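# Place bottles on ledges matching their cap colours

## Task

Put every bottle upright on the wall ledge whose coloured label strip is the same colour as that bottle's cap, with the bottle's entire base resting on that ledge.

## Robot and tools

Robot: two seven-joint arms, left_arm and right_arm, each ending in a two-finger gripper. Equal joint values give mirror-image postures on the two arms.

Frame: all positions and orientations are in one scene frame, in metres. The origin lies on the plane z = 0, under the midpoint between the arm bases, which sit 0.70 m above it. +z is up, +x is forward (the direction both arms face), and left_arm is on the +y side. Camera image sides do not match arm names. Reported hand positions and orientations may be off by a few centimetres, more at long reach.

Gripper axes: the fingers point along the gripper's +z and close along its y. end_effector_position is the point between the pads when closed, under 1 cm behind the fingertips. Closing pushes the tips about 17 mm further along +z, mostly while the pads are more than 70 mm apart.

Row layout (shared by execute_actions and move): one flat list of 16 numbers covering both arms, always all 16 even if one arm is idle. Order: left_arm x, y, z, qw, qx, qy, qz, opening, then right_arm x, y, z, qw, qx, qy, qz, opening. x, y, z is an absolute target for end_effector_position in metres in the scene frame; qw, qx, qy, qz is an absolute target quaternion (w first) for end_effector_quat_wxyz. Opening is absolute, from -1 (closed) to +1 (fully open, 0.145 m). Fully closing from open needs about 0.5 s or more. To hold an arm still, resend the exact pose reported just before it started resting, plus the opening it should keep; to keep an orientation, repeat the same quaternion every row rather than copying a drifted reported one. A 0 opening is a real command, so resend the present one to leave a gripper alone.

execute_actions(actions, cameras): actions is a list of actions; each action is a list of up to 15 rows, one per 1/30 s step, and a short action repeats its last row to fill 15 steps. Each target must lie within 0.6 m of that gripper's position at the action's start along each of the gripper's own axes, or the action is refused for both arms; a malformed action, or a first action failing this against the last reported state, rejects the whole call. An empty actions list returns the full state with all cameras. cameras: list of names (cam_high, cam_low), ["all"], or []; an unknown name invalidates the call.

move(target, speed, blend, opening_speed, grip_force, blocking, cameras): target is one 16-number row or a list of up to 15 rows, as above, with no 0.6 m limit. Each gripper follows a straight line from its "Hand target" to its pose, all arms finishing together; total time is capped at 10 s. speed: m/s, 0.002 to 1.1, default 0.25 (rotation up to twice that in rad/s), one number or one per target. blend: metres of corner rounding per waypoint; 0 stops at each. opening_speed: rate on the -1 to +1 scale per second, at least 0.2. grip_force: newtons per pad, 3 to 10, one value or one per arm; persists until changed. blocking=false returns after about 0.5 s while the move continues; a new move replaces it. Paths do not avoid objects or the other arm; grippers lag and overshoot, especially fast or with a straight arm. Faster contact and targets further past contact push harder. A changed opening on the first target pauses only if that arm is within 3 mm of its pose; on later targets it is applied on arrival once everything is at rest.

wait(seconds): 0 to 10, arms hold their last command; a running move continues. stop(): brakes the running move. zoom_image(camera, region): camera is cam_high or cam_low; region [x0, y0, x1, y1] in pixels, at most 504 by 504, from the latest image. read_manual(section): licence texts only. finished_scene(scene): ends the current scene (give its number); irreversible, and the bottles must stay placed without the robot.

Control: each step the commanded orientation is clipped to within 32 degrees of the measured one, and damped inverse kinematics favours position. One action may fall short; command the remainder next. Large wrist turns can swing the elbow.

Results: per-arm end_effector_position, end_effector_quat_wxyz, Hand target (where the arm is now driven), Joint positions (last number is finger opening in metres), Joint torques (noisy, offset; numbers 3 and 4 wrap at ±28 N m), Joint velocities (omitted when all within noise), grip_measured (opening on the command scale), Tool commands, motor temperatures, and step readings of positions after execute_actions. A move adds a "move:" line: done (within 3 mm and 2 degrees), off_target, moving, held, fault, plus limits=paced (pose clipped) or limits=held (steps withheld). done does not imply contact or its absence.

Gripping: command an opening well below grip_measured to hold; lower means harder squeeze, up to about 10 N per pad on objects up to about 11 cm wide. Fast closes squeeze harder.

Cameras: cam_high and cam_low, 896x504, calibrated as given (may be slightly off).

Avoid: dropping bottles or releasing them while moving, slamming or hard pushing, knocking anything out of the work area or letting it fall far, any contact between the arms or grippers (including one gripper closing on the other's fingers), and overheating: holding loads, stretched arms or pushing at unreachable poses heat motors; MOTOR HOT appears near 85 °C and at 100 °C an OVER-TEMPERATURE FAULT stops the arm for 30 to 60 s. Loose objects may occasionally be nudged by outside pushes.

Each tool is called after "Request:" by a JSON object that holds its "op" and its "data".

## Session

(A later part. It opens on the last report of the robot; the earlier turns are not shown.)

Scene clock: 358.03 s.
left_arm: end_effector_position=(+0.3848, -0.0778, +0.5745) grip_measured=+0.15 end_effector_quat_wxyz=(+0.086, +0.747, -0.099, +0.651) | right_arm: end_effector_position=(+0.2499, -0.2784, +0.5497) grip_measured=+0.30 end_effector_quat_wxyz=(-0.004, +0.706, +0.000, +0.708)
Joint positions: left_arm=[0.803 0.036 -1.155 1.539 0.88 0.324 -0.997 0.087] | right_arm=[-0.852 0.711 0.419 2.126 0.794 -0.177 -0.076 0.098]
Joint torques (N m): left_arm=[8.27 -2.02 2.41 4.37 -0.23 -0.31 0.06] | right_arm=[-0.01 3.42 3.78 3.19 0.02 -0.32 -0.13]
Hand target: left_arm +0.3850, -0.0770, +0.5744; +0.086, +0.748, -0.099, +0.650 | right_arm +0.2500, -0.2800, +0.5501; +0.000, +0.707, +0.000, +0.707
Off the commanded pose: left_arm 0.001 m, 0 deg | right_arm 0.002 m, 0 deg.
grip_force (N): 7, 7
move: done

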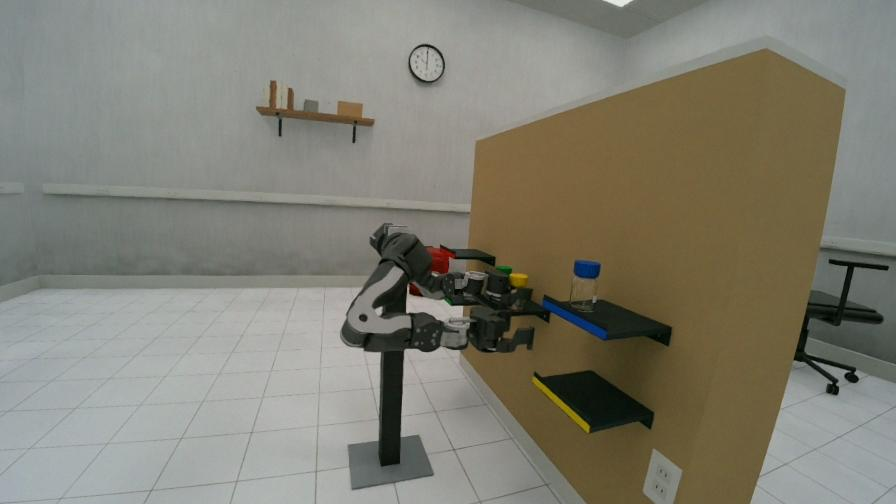

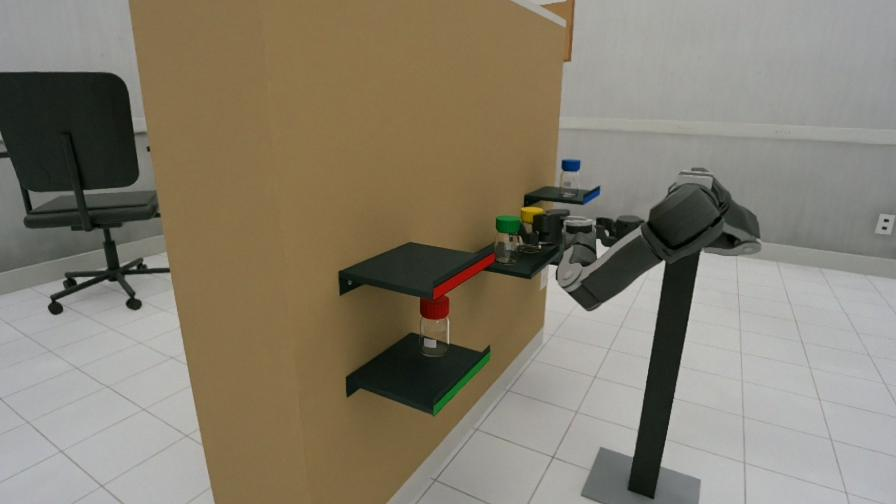

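Request:
{"op": "move", "data": {"target": [[0.30,-0.054,0.582,0.0856,0.7483,-0.0985,0.6504,0.15,0.24,-0.28,0.54,0,0.7071,0,0.7071,0.3],[0.265,0.03,0.60,0.0856,0.7483,-0.0985,0.6504,0.4,0.24,-0.28,0.54,0,0.7071,0,0.7071,0.3],[0.25,0.22,0.56,0,0.7071,0,0.7071,0.4,0.24,-0.28,0.54,0,0.7071,0,0.7071,0.3],[0.255,0.328,0.475,0,0.7771,0,0.6293,0.4,0.24,-0.28,0.54,0,0.7071,0,0.7071,0.3]], "speed": [0.1,0.15,0.2,0.2], "blend": [0.01,0.02,0.02,0], "cameras": ["all"]}}

Request:
{"op": "zoom_image", "data": {"camera": "cam_low", "region": [380, 180, 600, 400]}}

Request:
{"op": "zoom_image", "data": {"camera": "cam_high", "region": [430, 220, 570, 360]}}

Scene clock: 390.00 s.
left_arm: end_effector_position=(+0.2556, +0.3295, +0.4772) grip_measured=+0.40 end_effector_quat_wxyz=(-0.009, +0.791, -0.002, +0.612) | right_arm: end_effector_position=(+0.2405, -0.2810, +0.5418) grip_measured=+0.30 end_effector_quat_wxyz=(+0.002, +0.706, -0.001, +0.708)
Joint positions: left_arm=[0.494 1.605 -1.563 1.819 1.329 -0.788 -0.334 0.105] | right_arm=[-0.897 0.689 0.415 2.111 0.768 -0.233 -0.067 0.098]
Joint torques (N m): left_arm=[2.65 5.05 1.02 0.83 0.06 -0.62 0.23] | right_arm=[-0.38 2.91 1.65 2.66 0.04 -0.55 0.14]
Hand target: left_arm +0.2552, +0.3279, +0.4751; -0.006, +0.792, -0.002, +0.610 | right_arm +0.2400, -0.2800, +0.5401; +0.000, +0.707, +0.000, +0.707
Off the commanded pose: left_arm 0.003 m, 3 deg | right_arm 0.002 m, 0 deg.
joint read past its limit (left arm) — joint 6 (wrist pitch), lower limit.
joint sent to its limit (left arm) — joint 3 (upper arm roll), lower limit; joint 6 (wrist pitch), lower limit. The joint targets are off in orientation, not in position.
grip_force (N): 7, 7
move: off_target (left_arm); blend cut to 0 m at target 2

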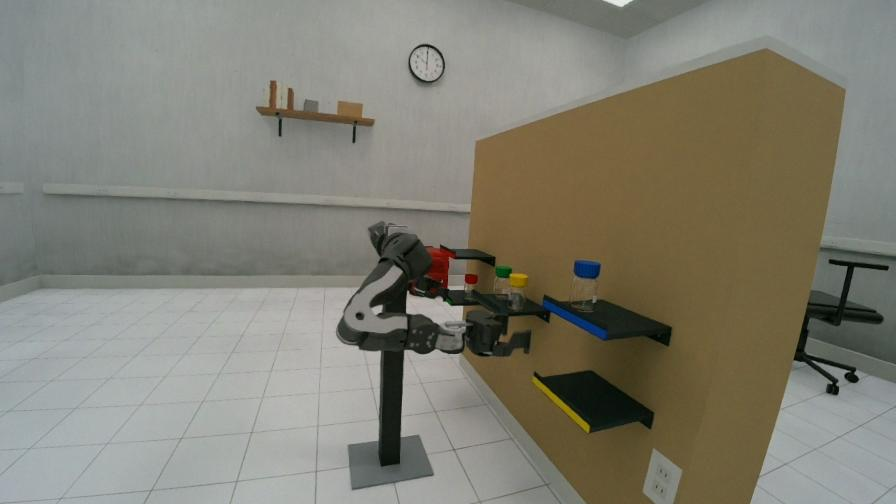

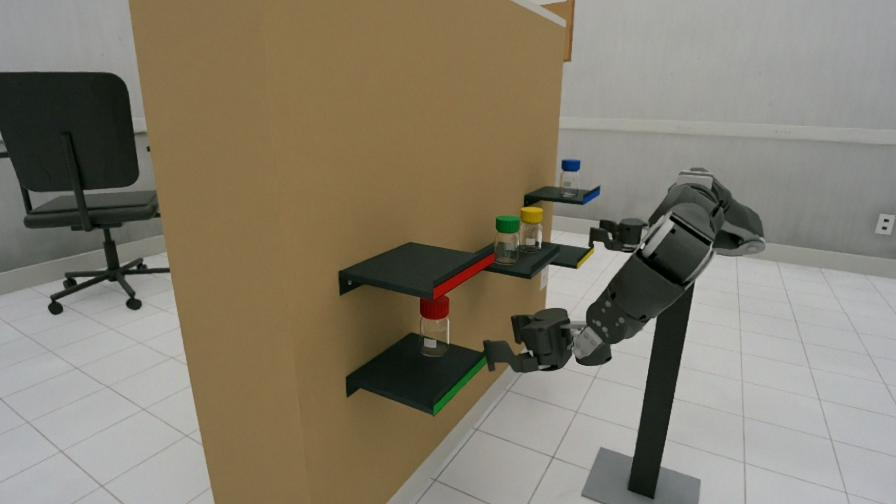

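Scaled by 2.291 from the camera's 896x504 image, which has a finer 1280x720 frame.

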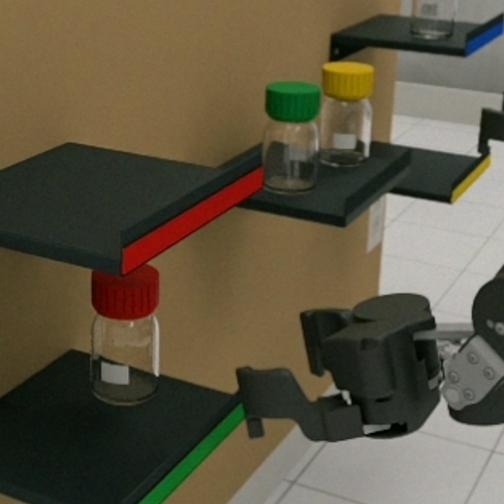

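Scaled by 3.600 from the camera's 896x504 image, which has a finer 1280x720 frame.

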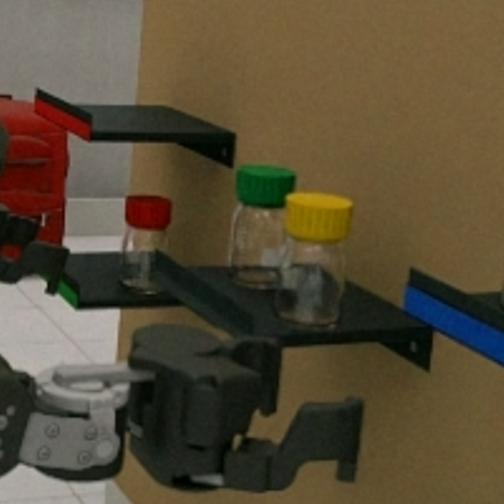

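Request:
{"op": "move", "data": {"target": [[0.29,0.328,0.478,0,0.7548,0,0.656,0.4,0.26,-0.17,0.565,-0.0856,0.7483,0.0985,0.6504,0.2],[0.345,0.328,0.478,0,0.7548,0,0.656,0.4,0.279,-0.106,0.578,-0.0856,0.7483,0.0985,0.6504,0.2]], "speed": 0.12, "blend": [0.02,0], "cameras": ["all"]}}

Request:
{"op": "zoom_image", "data": {"camera": "cam_low", "region": [380, 180, 600, 400]}}

Request:
{"op": "zoom_image", "data": {"camera": "cam_high", "region": [430, 220, 570, 360]}}

Scene clock: 416.10 s.
left_arm: end_effector_position=(+0.3453, +0.3289, +0.4799) grip_measured=+0.40 end_effector_quat_wxyz=(-0.002, +0.753, +0.001, +0.658) | right_arm: end_effector_position=(+0.2787, -0.1050, +0.5799) grip_measured=+0.20 end_effector_quat_wxyz=(-0.089, +0.746, +0.099, +0.653)
Joint positions: left_arm=[0.469 1.304 -1.212 1.495 1.356 -0.594 -0.216 0.105] | right_arm=[-0.126 0.66 -0.377 2.413 0.666 0.479 -0.535 0.09]
Joint torques (N m): left_arm=[4.81 5.63 2.29 0.92 0.09 -0.53 0.24] | right_arm=[1.73 2.1 1.35 2.96 -0.23 -0.26 -0.15]
Hand target: left_arm +0.3449, +0.3279, +0.4779; +0.000, +0.755, +0.000, +0.656 | right_arm +0.2790, -0.1060, +0.5780; -0.086, +0.748, +0.099, +0.650
Off the commanded pose: left_arm 0.002 m, 0 deg | right_arm 0.002 m, 1 deg.
grip_force (N): 7, 7
move: done

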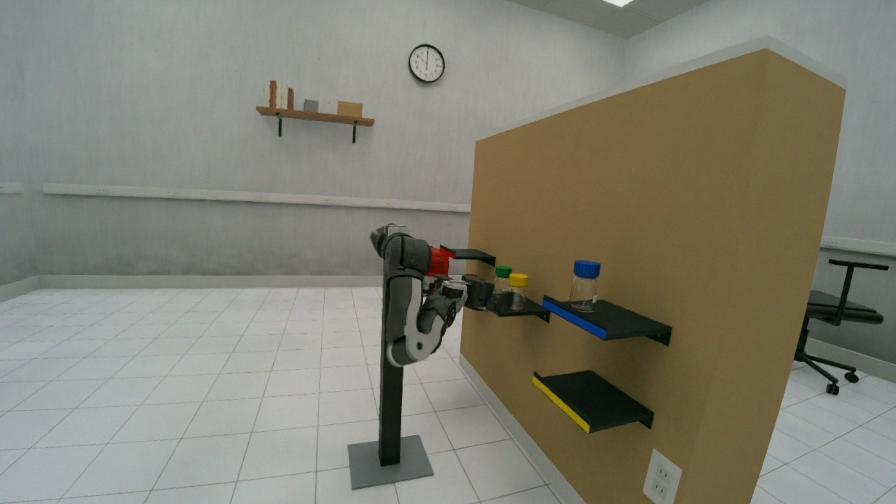

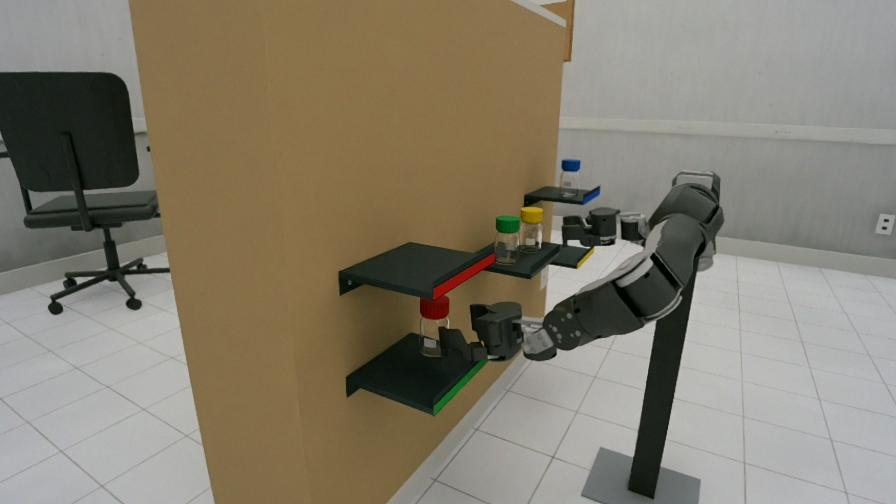

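Scaled by 2.291 from the camera's 896x504 image, which has a finer 1280x720 frame.

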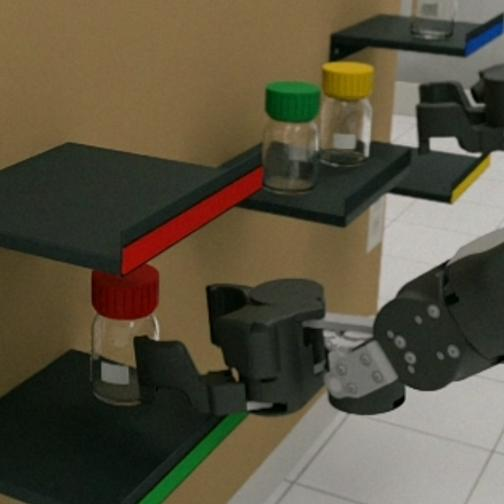

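Scaled by 3.600 from the camera's 896x504 image, which has a finer 1280x720 frame.

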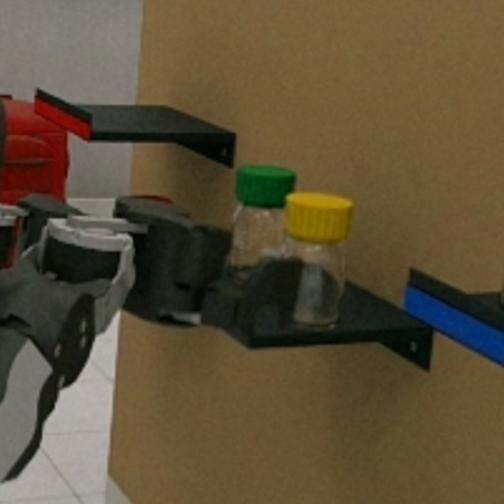

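Request:
{"op": "move", "data": {"target": [[0.408,0.328,0.476,0,0.7548,0,0.656,0.4,0.386,-0.078,0.576,-0.0856,0.7483,0.0985,0.6504,0.2]], "speed": 0.08, "cameras": ["all"]}}

Request:
{"op": "zoom_image", "data": {"camera": "cam_low", "region": [380, 180, 600, 400]}}

Request:
{"op": "zoom_image", "data": {"camera": "cam_high", "region": [430, 220, 570, 360]}}

Scene clock: 427.30 s.
left_arm: end_effector_position=(+0.4080, +0.3298, +0.4778) grip_measured=+0.40 end_effector_quat_wxyz=(-0.003, +0.753, +0.002, +0.658) | right_arm: end_effector_position=(+0.3866, -0.0799, +0.5770) grip_measured=+0.20 end_effector_quat_wxyz=(-0.083, +0.749, +0.096, +0.651)
Joint positions: left_arm=[0.67 1.078 -1.211 1.193 1.363 -0.43 -0.102 0.105] | right_arm=[0.399 0.434 -0.542 1.909 0.69 0.54 -0.465 0.09]
Joint torques (N m): left_arm=[7.11 4.44 2.39 0.92 0.08 -0.54 0.26] | right_arm=[4.73 0.91 1.33 3.32 -0.17 -0.51 0.16]
Hand target: left_arm +0.4080, +0.3279, +0.4761; +0.000, +0.755, +0.000, +0.656 | right_arm +0.3860, -0.0780, +0.5761; -0.086, +0.748, +0.098, +0.650
Off the commanded pose: left_arm 0.003 m, 1 deg | right_arm 0.002 m, 0 deg.
grip_force (N): 7, 7
move: done

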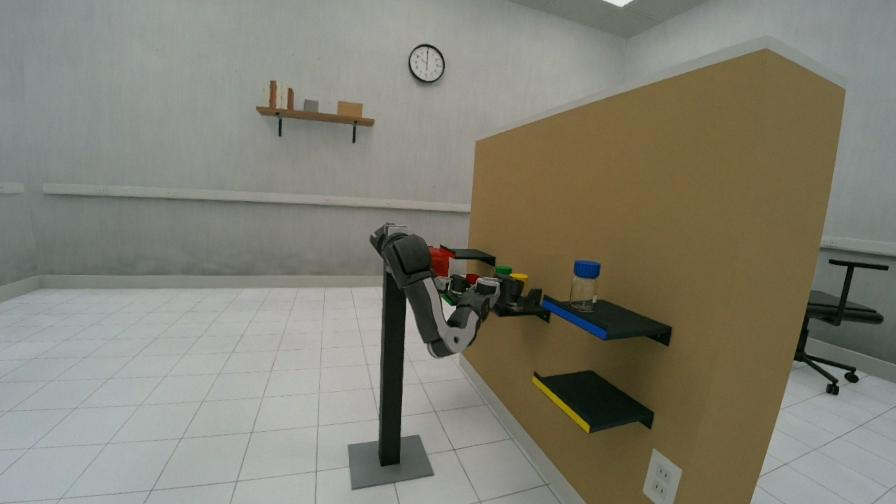

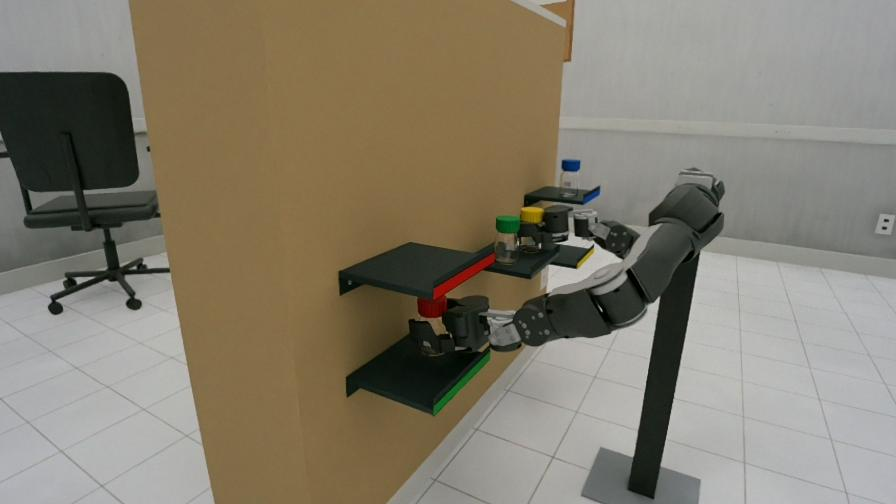

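Scaled by 2.291 from the camera's 896x504 image, which has a finer 1280x720 frame.

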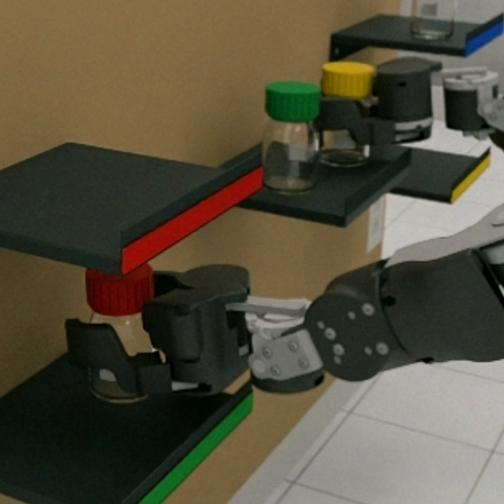

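Scaled by 3.600 from the camera's 896x504 image, which has a finer 1280x720 frame.

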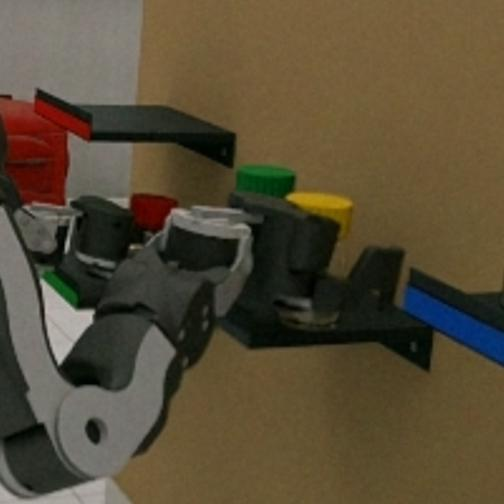

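Request:
{"op": "move", "data": {"target": [[0.404,0.326,0.476,0,0.7548,0,0.656,-0.9,0.386,-0.078,0.576,-0.0856,0.7483,0.0985,0.6504,-0.9]], "opening_speed": 0.8, "speed": 0.03, "cameras": ["all"]}}

Request:
{"op": "zoom_image", "data": {"camera": "cam_low", "region": [380, 180, 600, 400]}}

Request:
{"op": "zoom_image", "data": {"camera": "cam_high", "region": [430, 220, 570, 360]}}

Scene clock: 444.37 s.
left_arm: end_effector_position=(+0.4055, +0.3264, +0.4786) grip_measured=-0.43 end_effector_quat_wxyz=(+0.000, +0.753, +0.001, +0.658) | right_arm: end_effector_position=(+0.3865, -0.0793, +0.5771) grip_measured=-0.52 end_effector_quat_wxyz=(-0.084, +0.748, +0.097, +0.651)
Joint positions: left_arm=[0.663 1.088 -1.211 1.219 1.36 -0.434 -0.114 0.044] | right_arm=[0.399 0.434 -0.543 1.909 0.689 0.539 -0.462 0.036]
Joint torques (N m): left_arm=[5.89 5.26 2.24 1.7 0.04 -0.7 0.07] | right_arm=[4.63 0.65 1.46 3.33 -0.18 -0.5 0.07]
Hand target: left_arm +0.4041, +0.3259, +0.4761; +0.000, +0.755, +0.000, +0.656 | right_arm +0.3860, -0.0780, +0.5760; -0.086, +0.748, +0.098, +0.650
Off the commanded pose: left_arm 0.003 m, 0 deg | right_arm 0.002 m, 0 deg.
grip_force (N): 7, 7
move: done

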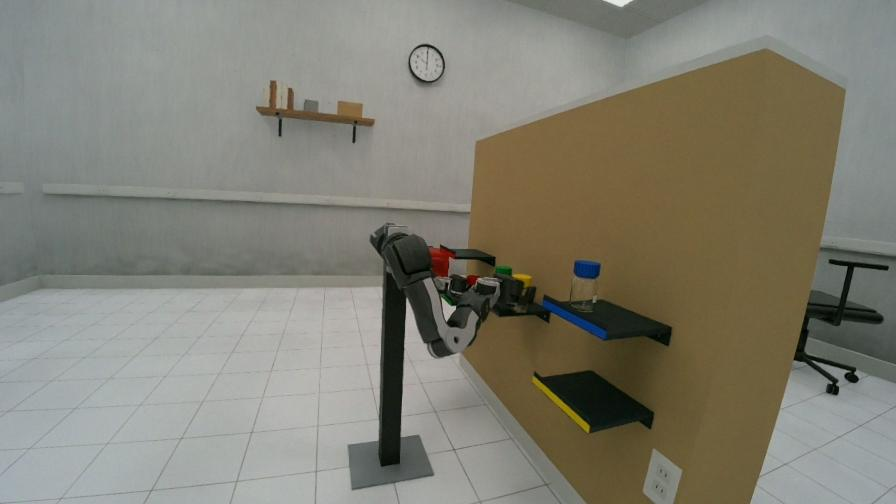

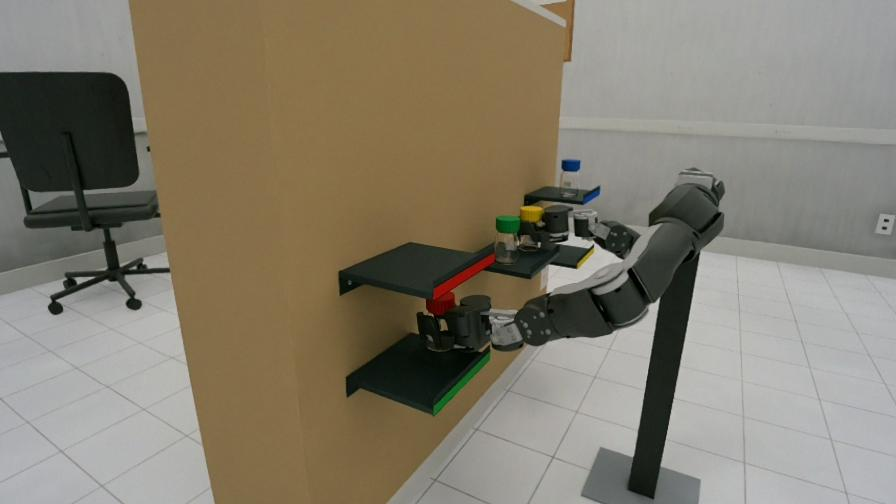

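Scaled by 2.291 from the camera's 896x504 image, which has a finer 1280x720 frame.

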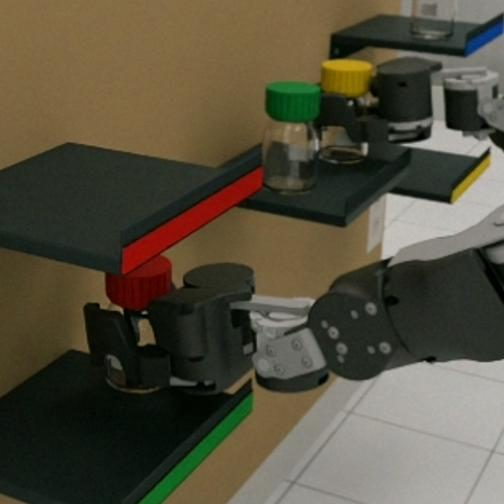

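Scaled by 3.600 from the camera's 896x504 image, which has a finer 1280x720 frame.

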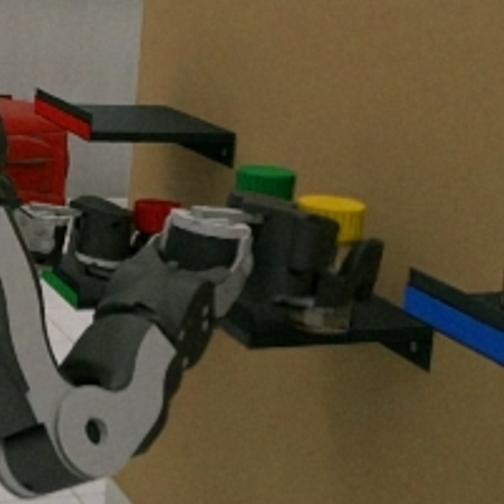

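Request:
{"op": "move", "data": {"target": [[0.404,0.326,0.481,0,0.7548,0,0.656,-1,0.386,-0.078,0.62,-0.0856,0.7483,0.0985,0.6504,-1]], "grip_force": 10, "speed": 0.06, "cameras": ["all"]}}

Request:
{"op": "zoom_image", "data": {"camera": "cam_low", "region": [380, 180, 600, 400]}}

Request:
{"op": "zoom_image", "data": {"camera": "cam_high", "region": [430, 220, 570, 360]}}

Scene clock: 460.13 s.
left_arm: end_effector_position=(+0.4039, +0.3250, +0.4798) grip_measured=-0.43 end_effector_quat_wxyz=(+0.002, +0.756, -0.001, +0.655) | right_arm: end_effector_position=(+0.3857, -0.0766, +0.6179) grip_measured=-0.53 end_effector_quat_wxyz=(-0.087, +0.750, +0.102, +0.648)
Joint positions: left_arm=[0.663 1.101 -1.211 1.24 1.36 -0.421 -0.117 0.043] | right_arm=[0.502 0.392 -0.485 1.981 0.773 0.738 -0.514 0.036]
Joint torques (N m): left_arm=[7.16 5.71 3 1.89 0.08 -0.67 -0.03] | right_arm=[5.39 0.25 3.17 3.6 -0.14 -0.47 -0.17]
Hand target: left_arm +0.4040, +0.3261, +0.4811; +0.000, +0.755, +0.000, +0.656 | right_arm +0.3860, -0.0780, +0.6200; -0.086, +0.748, +0.098, +0.650
Off the commanded pose: left_arm 0.002 m, 0 deg | right_arm 0.003 m, 1 deg.
move: done

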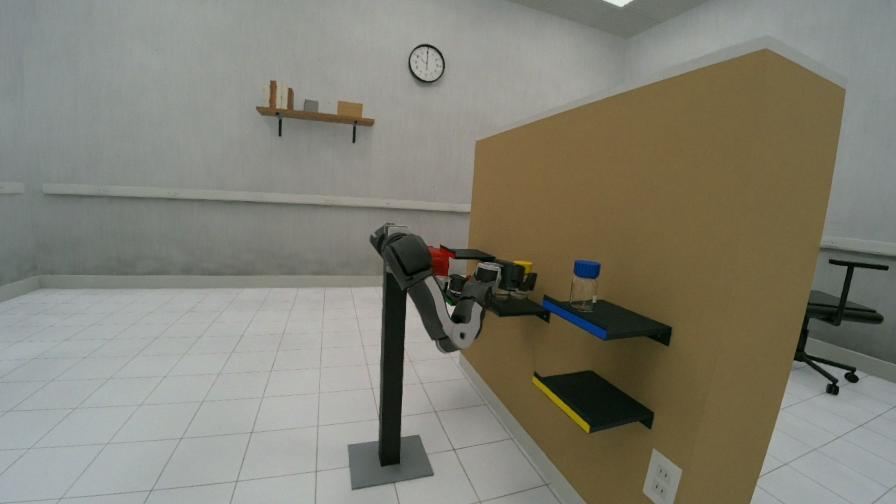

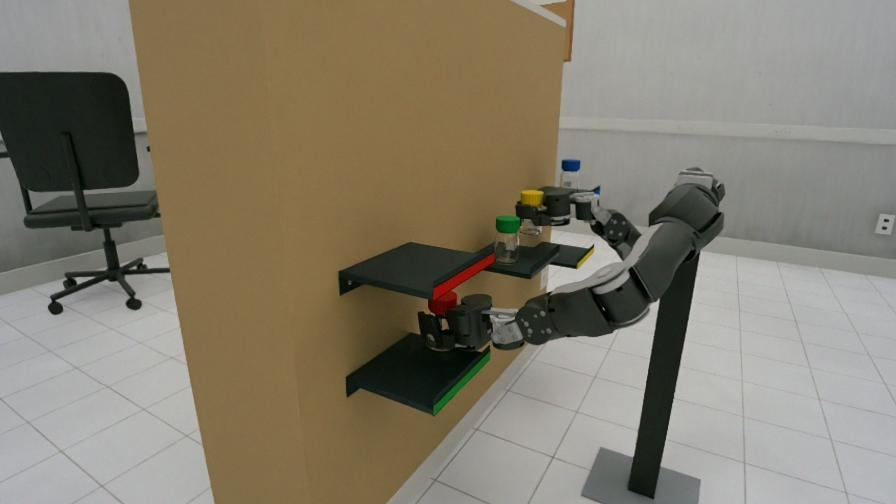

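Scaled by 2.291 from the camera's 896x504 image, which has a finer 1280x720 frame.

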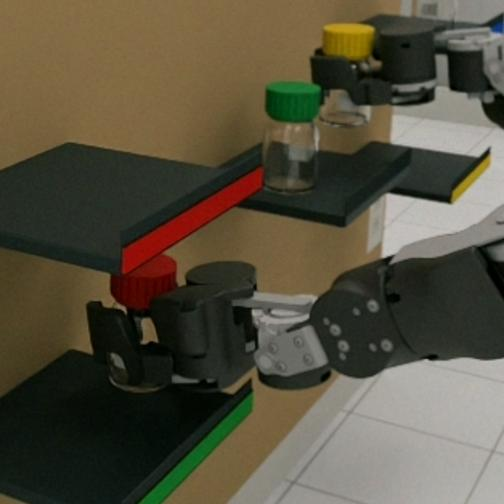

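Scaled by 3.600 from the camera's 896x504 image, which has a finer 1280x720 frame.

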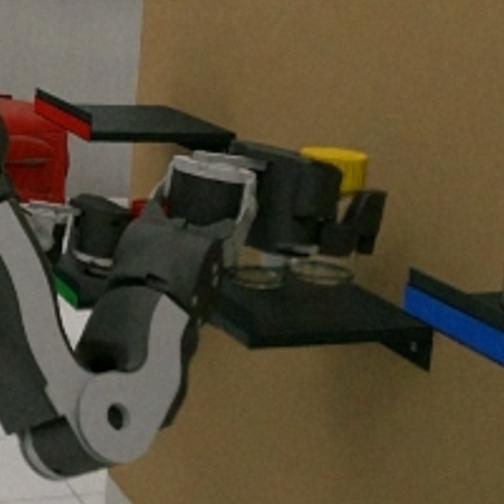

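Request:
{"op": "move", "data": {"target": [[0.404,0.326,0.507,0,0.7548,0,0.656,-1,0.36,-0.083,0.622,-0.0856,0.7483,0.0985,0.6504,-1],[0.265,0.326,0.507,0,0.7548,0,0.656,-1,0.27,-0.12,0.61,-0.0856,0.7483,0.0985,0.6504,-1],[0.265,0.335,0.60,0,0.7548,0,0.656,-1,0.26,-0.25,0.55,0,0.7548,0,0.656,-1]], "blend": [0.005,0.02,0], "speed": 0.12, "cameras": ["all"]}}

Request:
{"op": "zoom_image", "data": {"camera": "cam_low", "region": [430, 180, 650, 400]}}

Request:
{"op": "zoom_image", "data": {"camera": "cam_high", "region": [430, 220, 600, 380]}}

Scene clock: 480.00 s.
left_arm: end_effector_position=(+0.2644, +0.3363, +0.5985) grip_measured=-0.43 end_effector_quat_wxyz=(-0.003, +0.757, +0.001, +0.653) | right_arm: end_effector_position=(+0.2594, -0.2503, +0.5462) grip_measured=-0.53 end_effector_quat_wxyz=(+0.001, +0.760, -0.001, +0.650)
Joint positions: left_arm=[0.712 1.991 -1.414 2.075 1.576 -0.571 -0.113 0.043] | right_arm=[-0.717 0.661 0.355 2.261 0.753 0.182 -0.187 0.035]
Joint torques (N m): left_arm=[2.44 5.08 2.56 0.57 0.11 -0.77 0.24] | right_arm=[0.88 2.89 3.4 3.84 0.01 -0.79 0.19]
Hand target: left_arm +0.2650, +0.3350, +0.5999; +0.000, +0.755, +0.000, +0.656 | right_arm +0.2600, -0.2500, +0.5500; +0.000, +0.755, +0.000, +0.656
Off the commanded pose: left_arm 0.002 m, 1 deg | right_arm 0.004 m, 1 deg.
move: off_target (right_arm)

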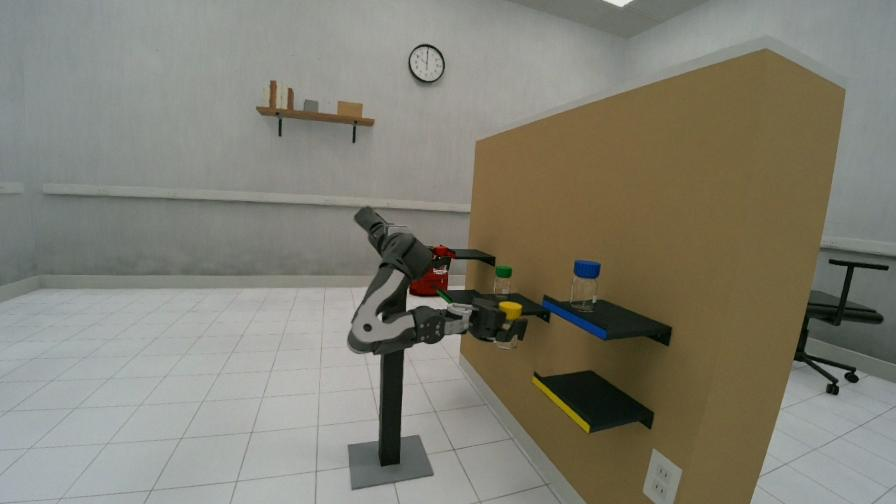

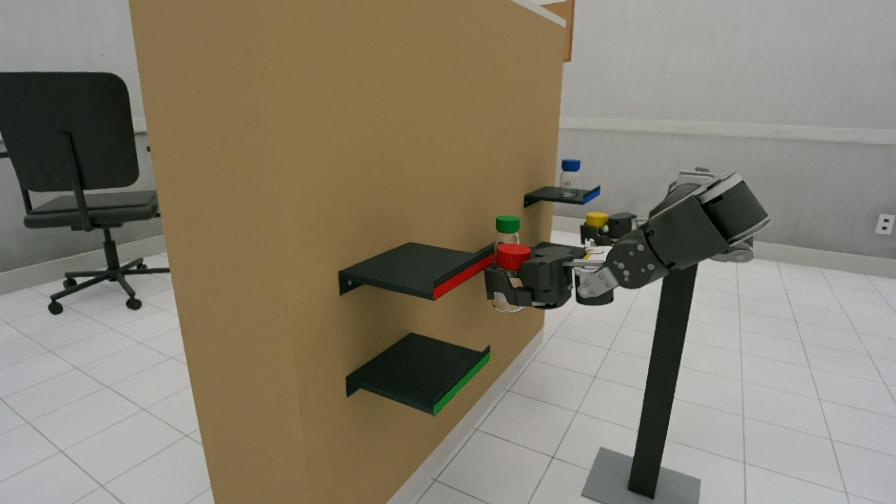

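Scaled by 2.291 from the camera's 896x504 image, which has a finer 1280x720 frame.

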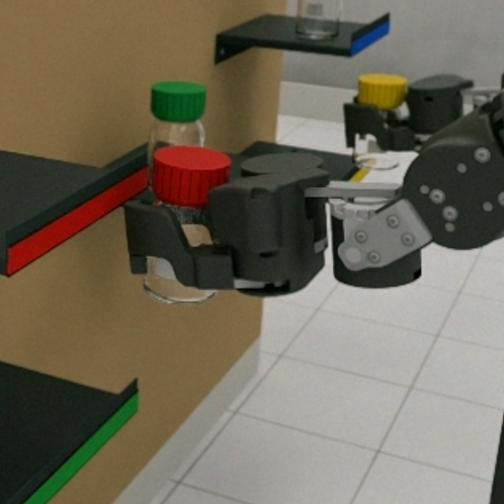

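Scaled by 2.965 from the camera's 896x504 image, which has a finer 1280x720 frame.

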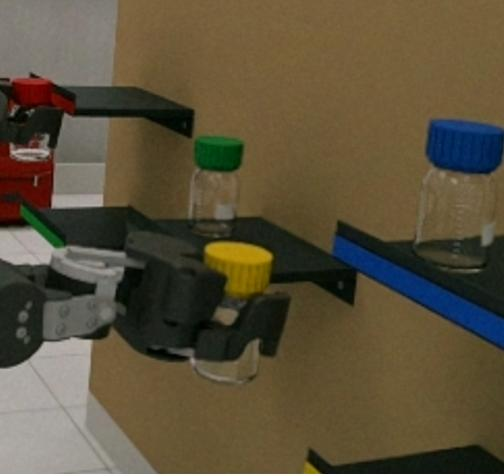

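Request:
{"op": "move", "data": {"target": [[0.265,0.35,0.66,0,0.7548,0,0.656,-1,0.265,-0.35,0.513,0,0.7548,0,0.656,-1],[0.265,0.355,0.725,0,0.7548,0,0.656,-1,0.31,-0.363,0.513,0,0.7548,0,0.656,-1],[0.265,0.355,0.725,0,0.7548,0,0.656,-1,0.385,-0.365,0.511,0,0.7548,0,0.656,-1]], "blend": [0.02,0.01,0], "speed": 0.1, "cameras": ["all"]}}

Request:
{"op": "zoom_image", "data": {"camera": "cam_low", "region": [430, 150, 650, 300]}}

Request:
{"op": "zoom_image", "data": {"camera": "cam_high", "region": [470, 300, 670, 450]}}

Scene clock: 494.33 s.
left_arm: end_effector_position=(+0.2656, +0.3553, +0.7250) grip_measured=-0.54 end_effector_quat_wxyz=(-0.003, +0.777, -0.002, +0.629) | right_arm: end_effector_position=(+0.3848, -0.3664, +0.5113) grip_measured=-0.53 end_effector_quat_wxyz=(+0.002, +0.756, -0.002, +0.655)
Joint positions: left_arm=[1.986 2.009 -1.498 1.998 1.585 0.69 0.016 0.034] | right_arm=[0.092 0.825 0.049 1.294 0.781 0.076 0.23 0.035]
Joint torques (N m): left_arm=[1.7 -2.31 2.35 -0.05 0.15 -0.93 0.21] | right_arm=[4.02 6.24 2.89 2.88 0.25 -0.56 0.18]
Hand target: left_arm +0.2657, +0.3551, +0.7254; +0.000, +0.775, -0.002, +0.632 | right_arm +0.3850, -0.3651, +0.5109; +0.000, +0.755, +0.000, +0.656
Off the commanded pose: left_arm 0.001 m, 4 deg | right_arm 0.001 m, 0 deg.
joint sent to its limit (left arm) — joint 1 (shoulder pitch), upper limit; joint 2 (shoulder roll), upper limit; joint 5 (forearm roll), upper limit. The joint targets are off in orientation, not in position.
move: off_target (left_arm); limits=paced

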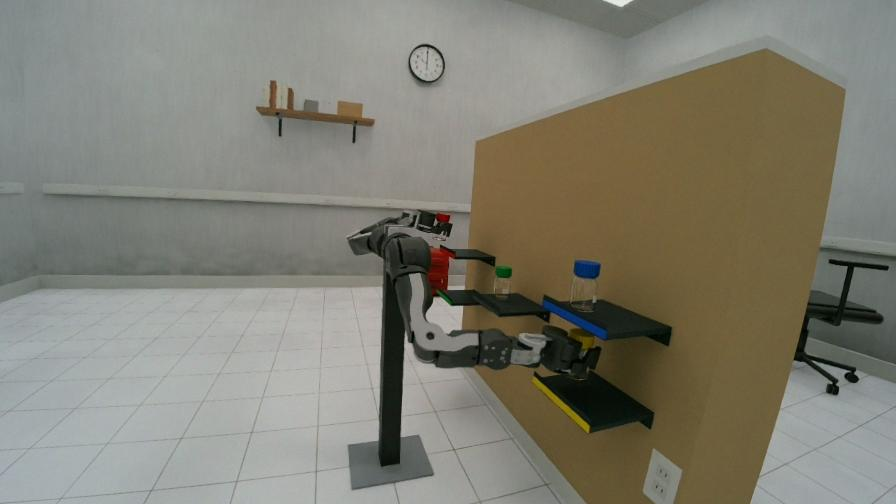

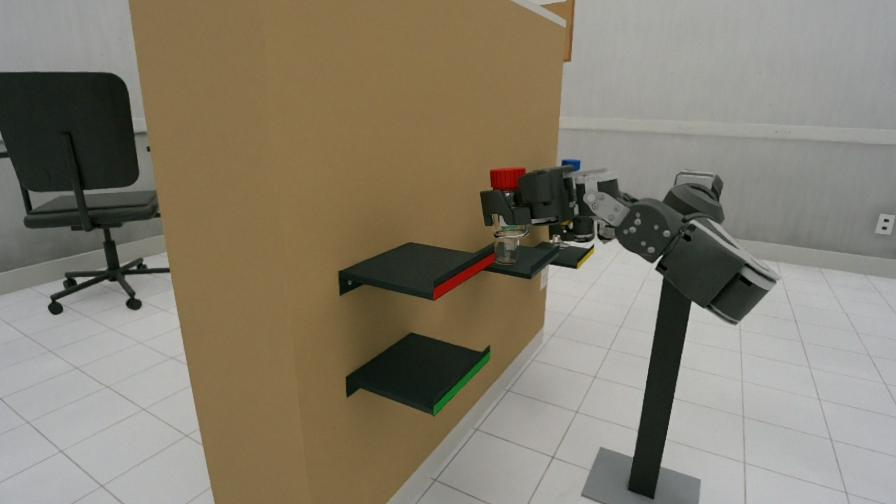

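Scaled by 2.291 from the camera's 896x504 image, which has a finer 1280x720 frame.

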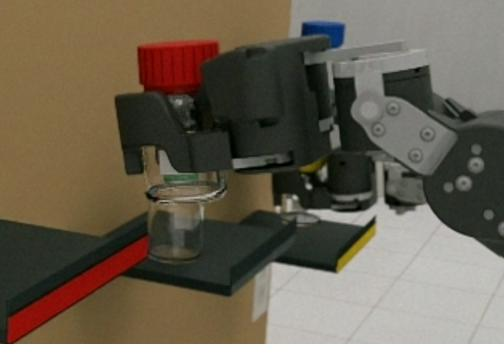

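Scaled by 2.520 from the camera's 896x504 image, which has a finer 1280x720 frame.

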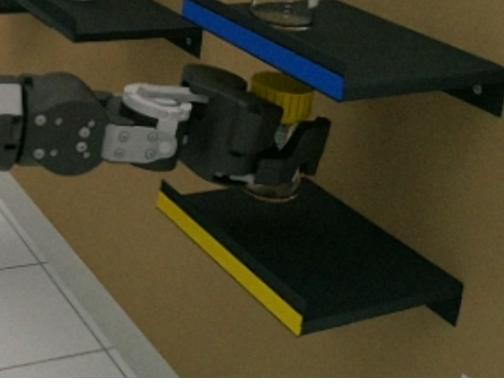

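Request:
{"op": "move", "data": {"target": [[0.32,0.36,0.725,0,0.7548,0,0.656,-1,0.385,-0.365,0.494,0,0.7548,0,0.656,-1],[0.385,0.36,0.718,0,0.7548,0,0.656,-1,0.385,-0.365,0.484,0,0.7548,0,0.656,-1]], "blend": [0.02,0], "speed": 0.08, "cameras": ["all"]}}

Request:
{"op": "zoom_image", "data": {"camera": "cam_low", "region": [380, 150, 600, 300]}}

Request:
{"op": "zoom_image", "data": {"camera": "cam_high", "region": [470, 300, 670, 450]}}

Scene clock: 511.97 s.
left_arm: end_effector_position=(+0.3851, +0.3587, +0.7155) grip_measured=-0.54 end_effector_quat_wxyz=(+0.002, +0.758, -0.003, +0.652) | right_arm: end_effector_position=(+0.3839, -0.3662, +0.4818) grip_measured=-0.53 end_effector_quat_wxyz=(+0.002, +0.759, -0.002, +0.651)
Joint positions: left_arm=[1.682 1.514 -1.487 1.576 1.585 0.345 -0.058 0.034] | right_arm=[0.111 0.753 0.042 1.188 0.706 0.004 0.283 0.035]
Joint torques (N m): left_arm=[5.42 -0.44 4.49 0.18 0.13 -0.86 -0.06] | right_arm=[4.89 6.11 2.91 3.18 0.31 -0.72 0.17]
Hand target: left_arm +0.3850, +0.3601, +0.7179; +0.000, +0.755, +0.000, +0.656 | right_arm +0.3850, -0.3650, +0.4841; +0.000, +0.755, +0.000, +0.656
Off the commanded pose: left_arm 0.003 m, 1 deg | right_arm 0.003 m, 1 deg.
joint sent to its limit (left arm) — joint 5 (forearm roll), upper limit. The joint targets still meet the commanded pose.
move: done

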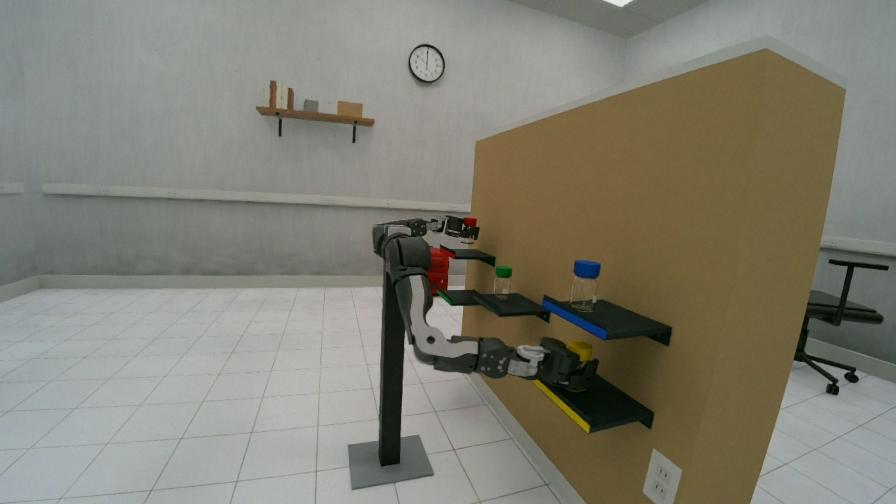

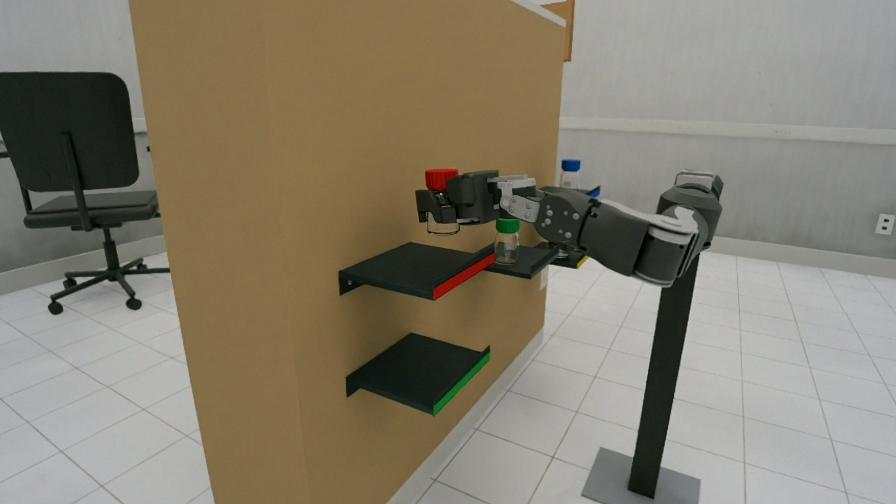

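Scaled by 2.291 from the camera's 896x504 image, which has a finer 1280x720 frame.

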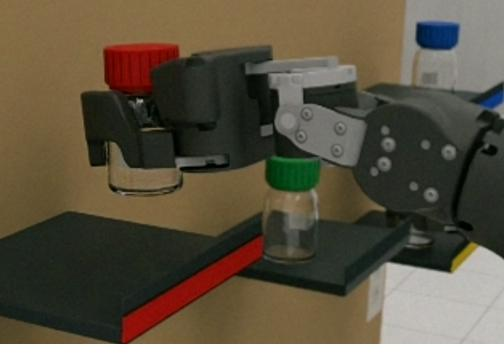

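Scaled by 2.520 from the camera's 896x504 image, which has a finer 1280x720 frame.

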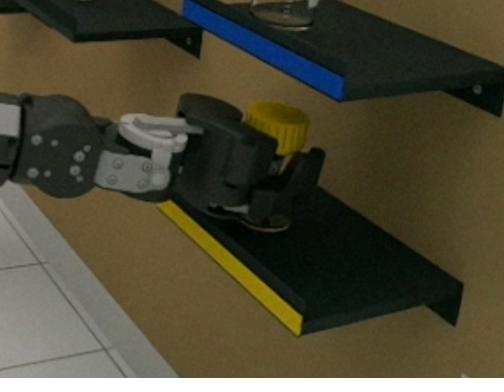

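Request:
{"op": "move", "data": {"target": [[0.385,0.36,0.684,0,0.7548,0,0.656,-1,0.385,-0.365,0.474,0,0.7548,0,0.656,-1]], "speed": 0.05, "cameras": ["all"]}}

Request:
{"op": "zoom_image", "data": {"camera": "cam_low", "region": [380, 150, 600, 300]}}

Request:
{"op": "zoom_image", "data": {"camera": "cam_high", "region": [470, 300, 670, 450]}}

Scene clock: 533.07 s.
left_arm: end_effector_position=(+0.3851, +0.3591, +0.6830) grip_measured=-0.54 end_effector_quat_wxyz=(+0.002, +0.757, -0.001, +0.653) | right_arm: end_effector_position=(+0.3857, -0.3674, +0.4797) grip_measured=-0.54 end_effector_quat_wxyz=(+0.003, +0.749, -0.002, +0.662)
Joint positions: left_arm=[1.575 1.532 -1.527 1.595 1.583 0.195 -0.058 0.034] | right_arm=[0.128 0.739 0.034 1.148 0.698 -0.047 0.297 0.035]
Joint torques (N m): left_arm=[5.47 0.46 3.55 0.51 0.06 -0.94 -0.03] | right_arm=[3.65 5.53 1.03 2.39 0.24 -0.27 0.12]
Hand target: left_arm +0.3850, +0.3600, +0.6841; +0.000, +0.755, +0.000, +0.656 | right_arm +0.3849, -0.3650, +0.4740; +0.000, +0.755, +0.000, +0.656
Off the commanded pose: left_arm 0.001 m, 1 deg | right_arm 0.006 m, 1 deg.
move: off_target (right_arm)

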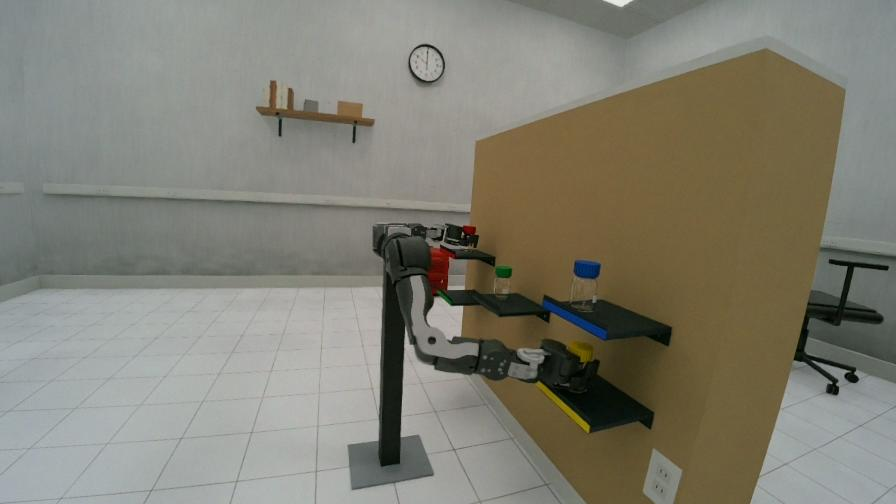

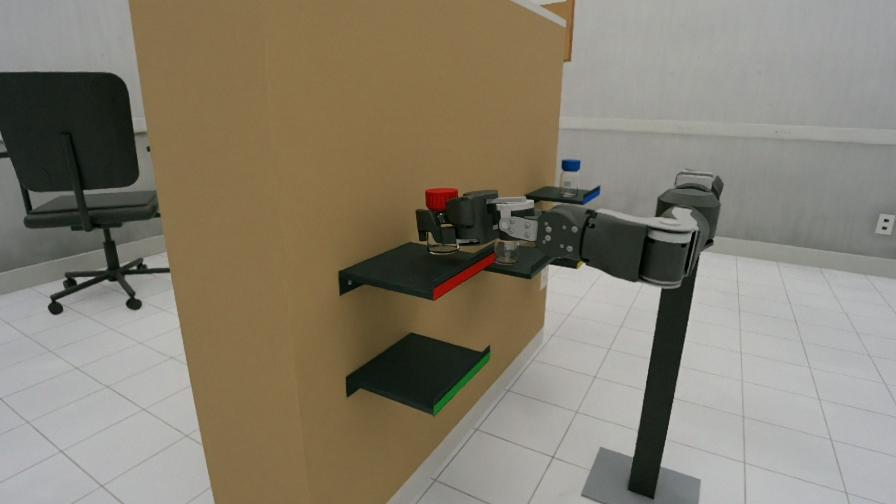

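Scaled by 2.291 from the camera's 896x504 image, which has a finer 1280x720 frame.

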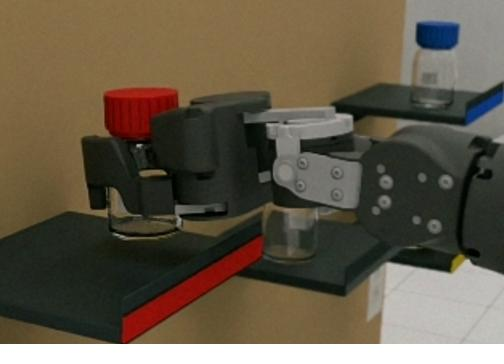

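Scaled by 2.520 from the camera's 896x504 image, which has a finer 1280x720 frame.

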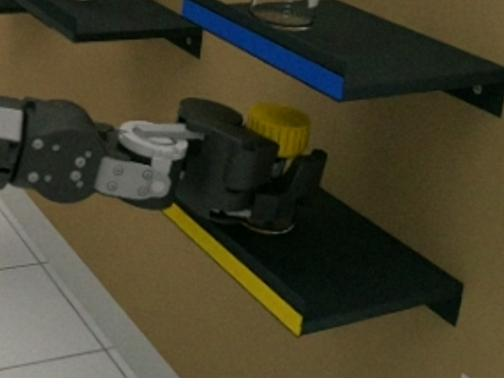

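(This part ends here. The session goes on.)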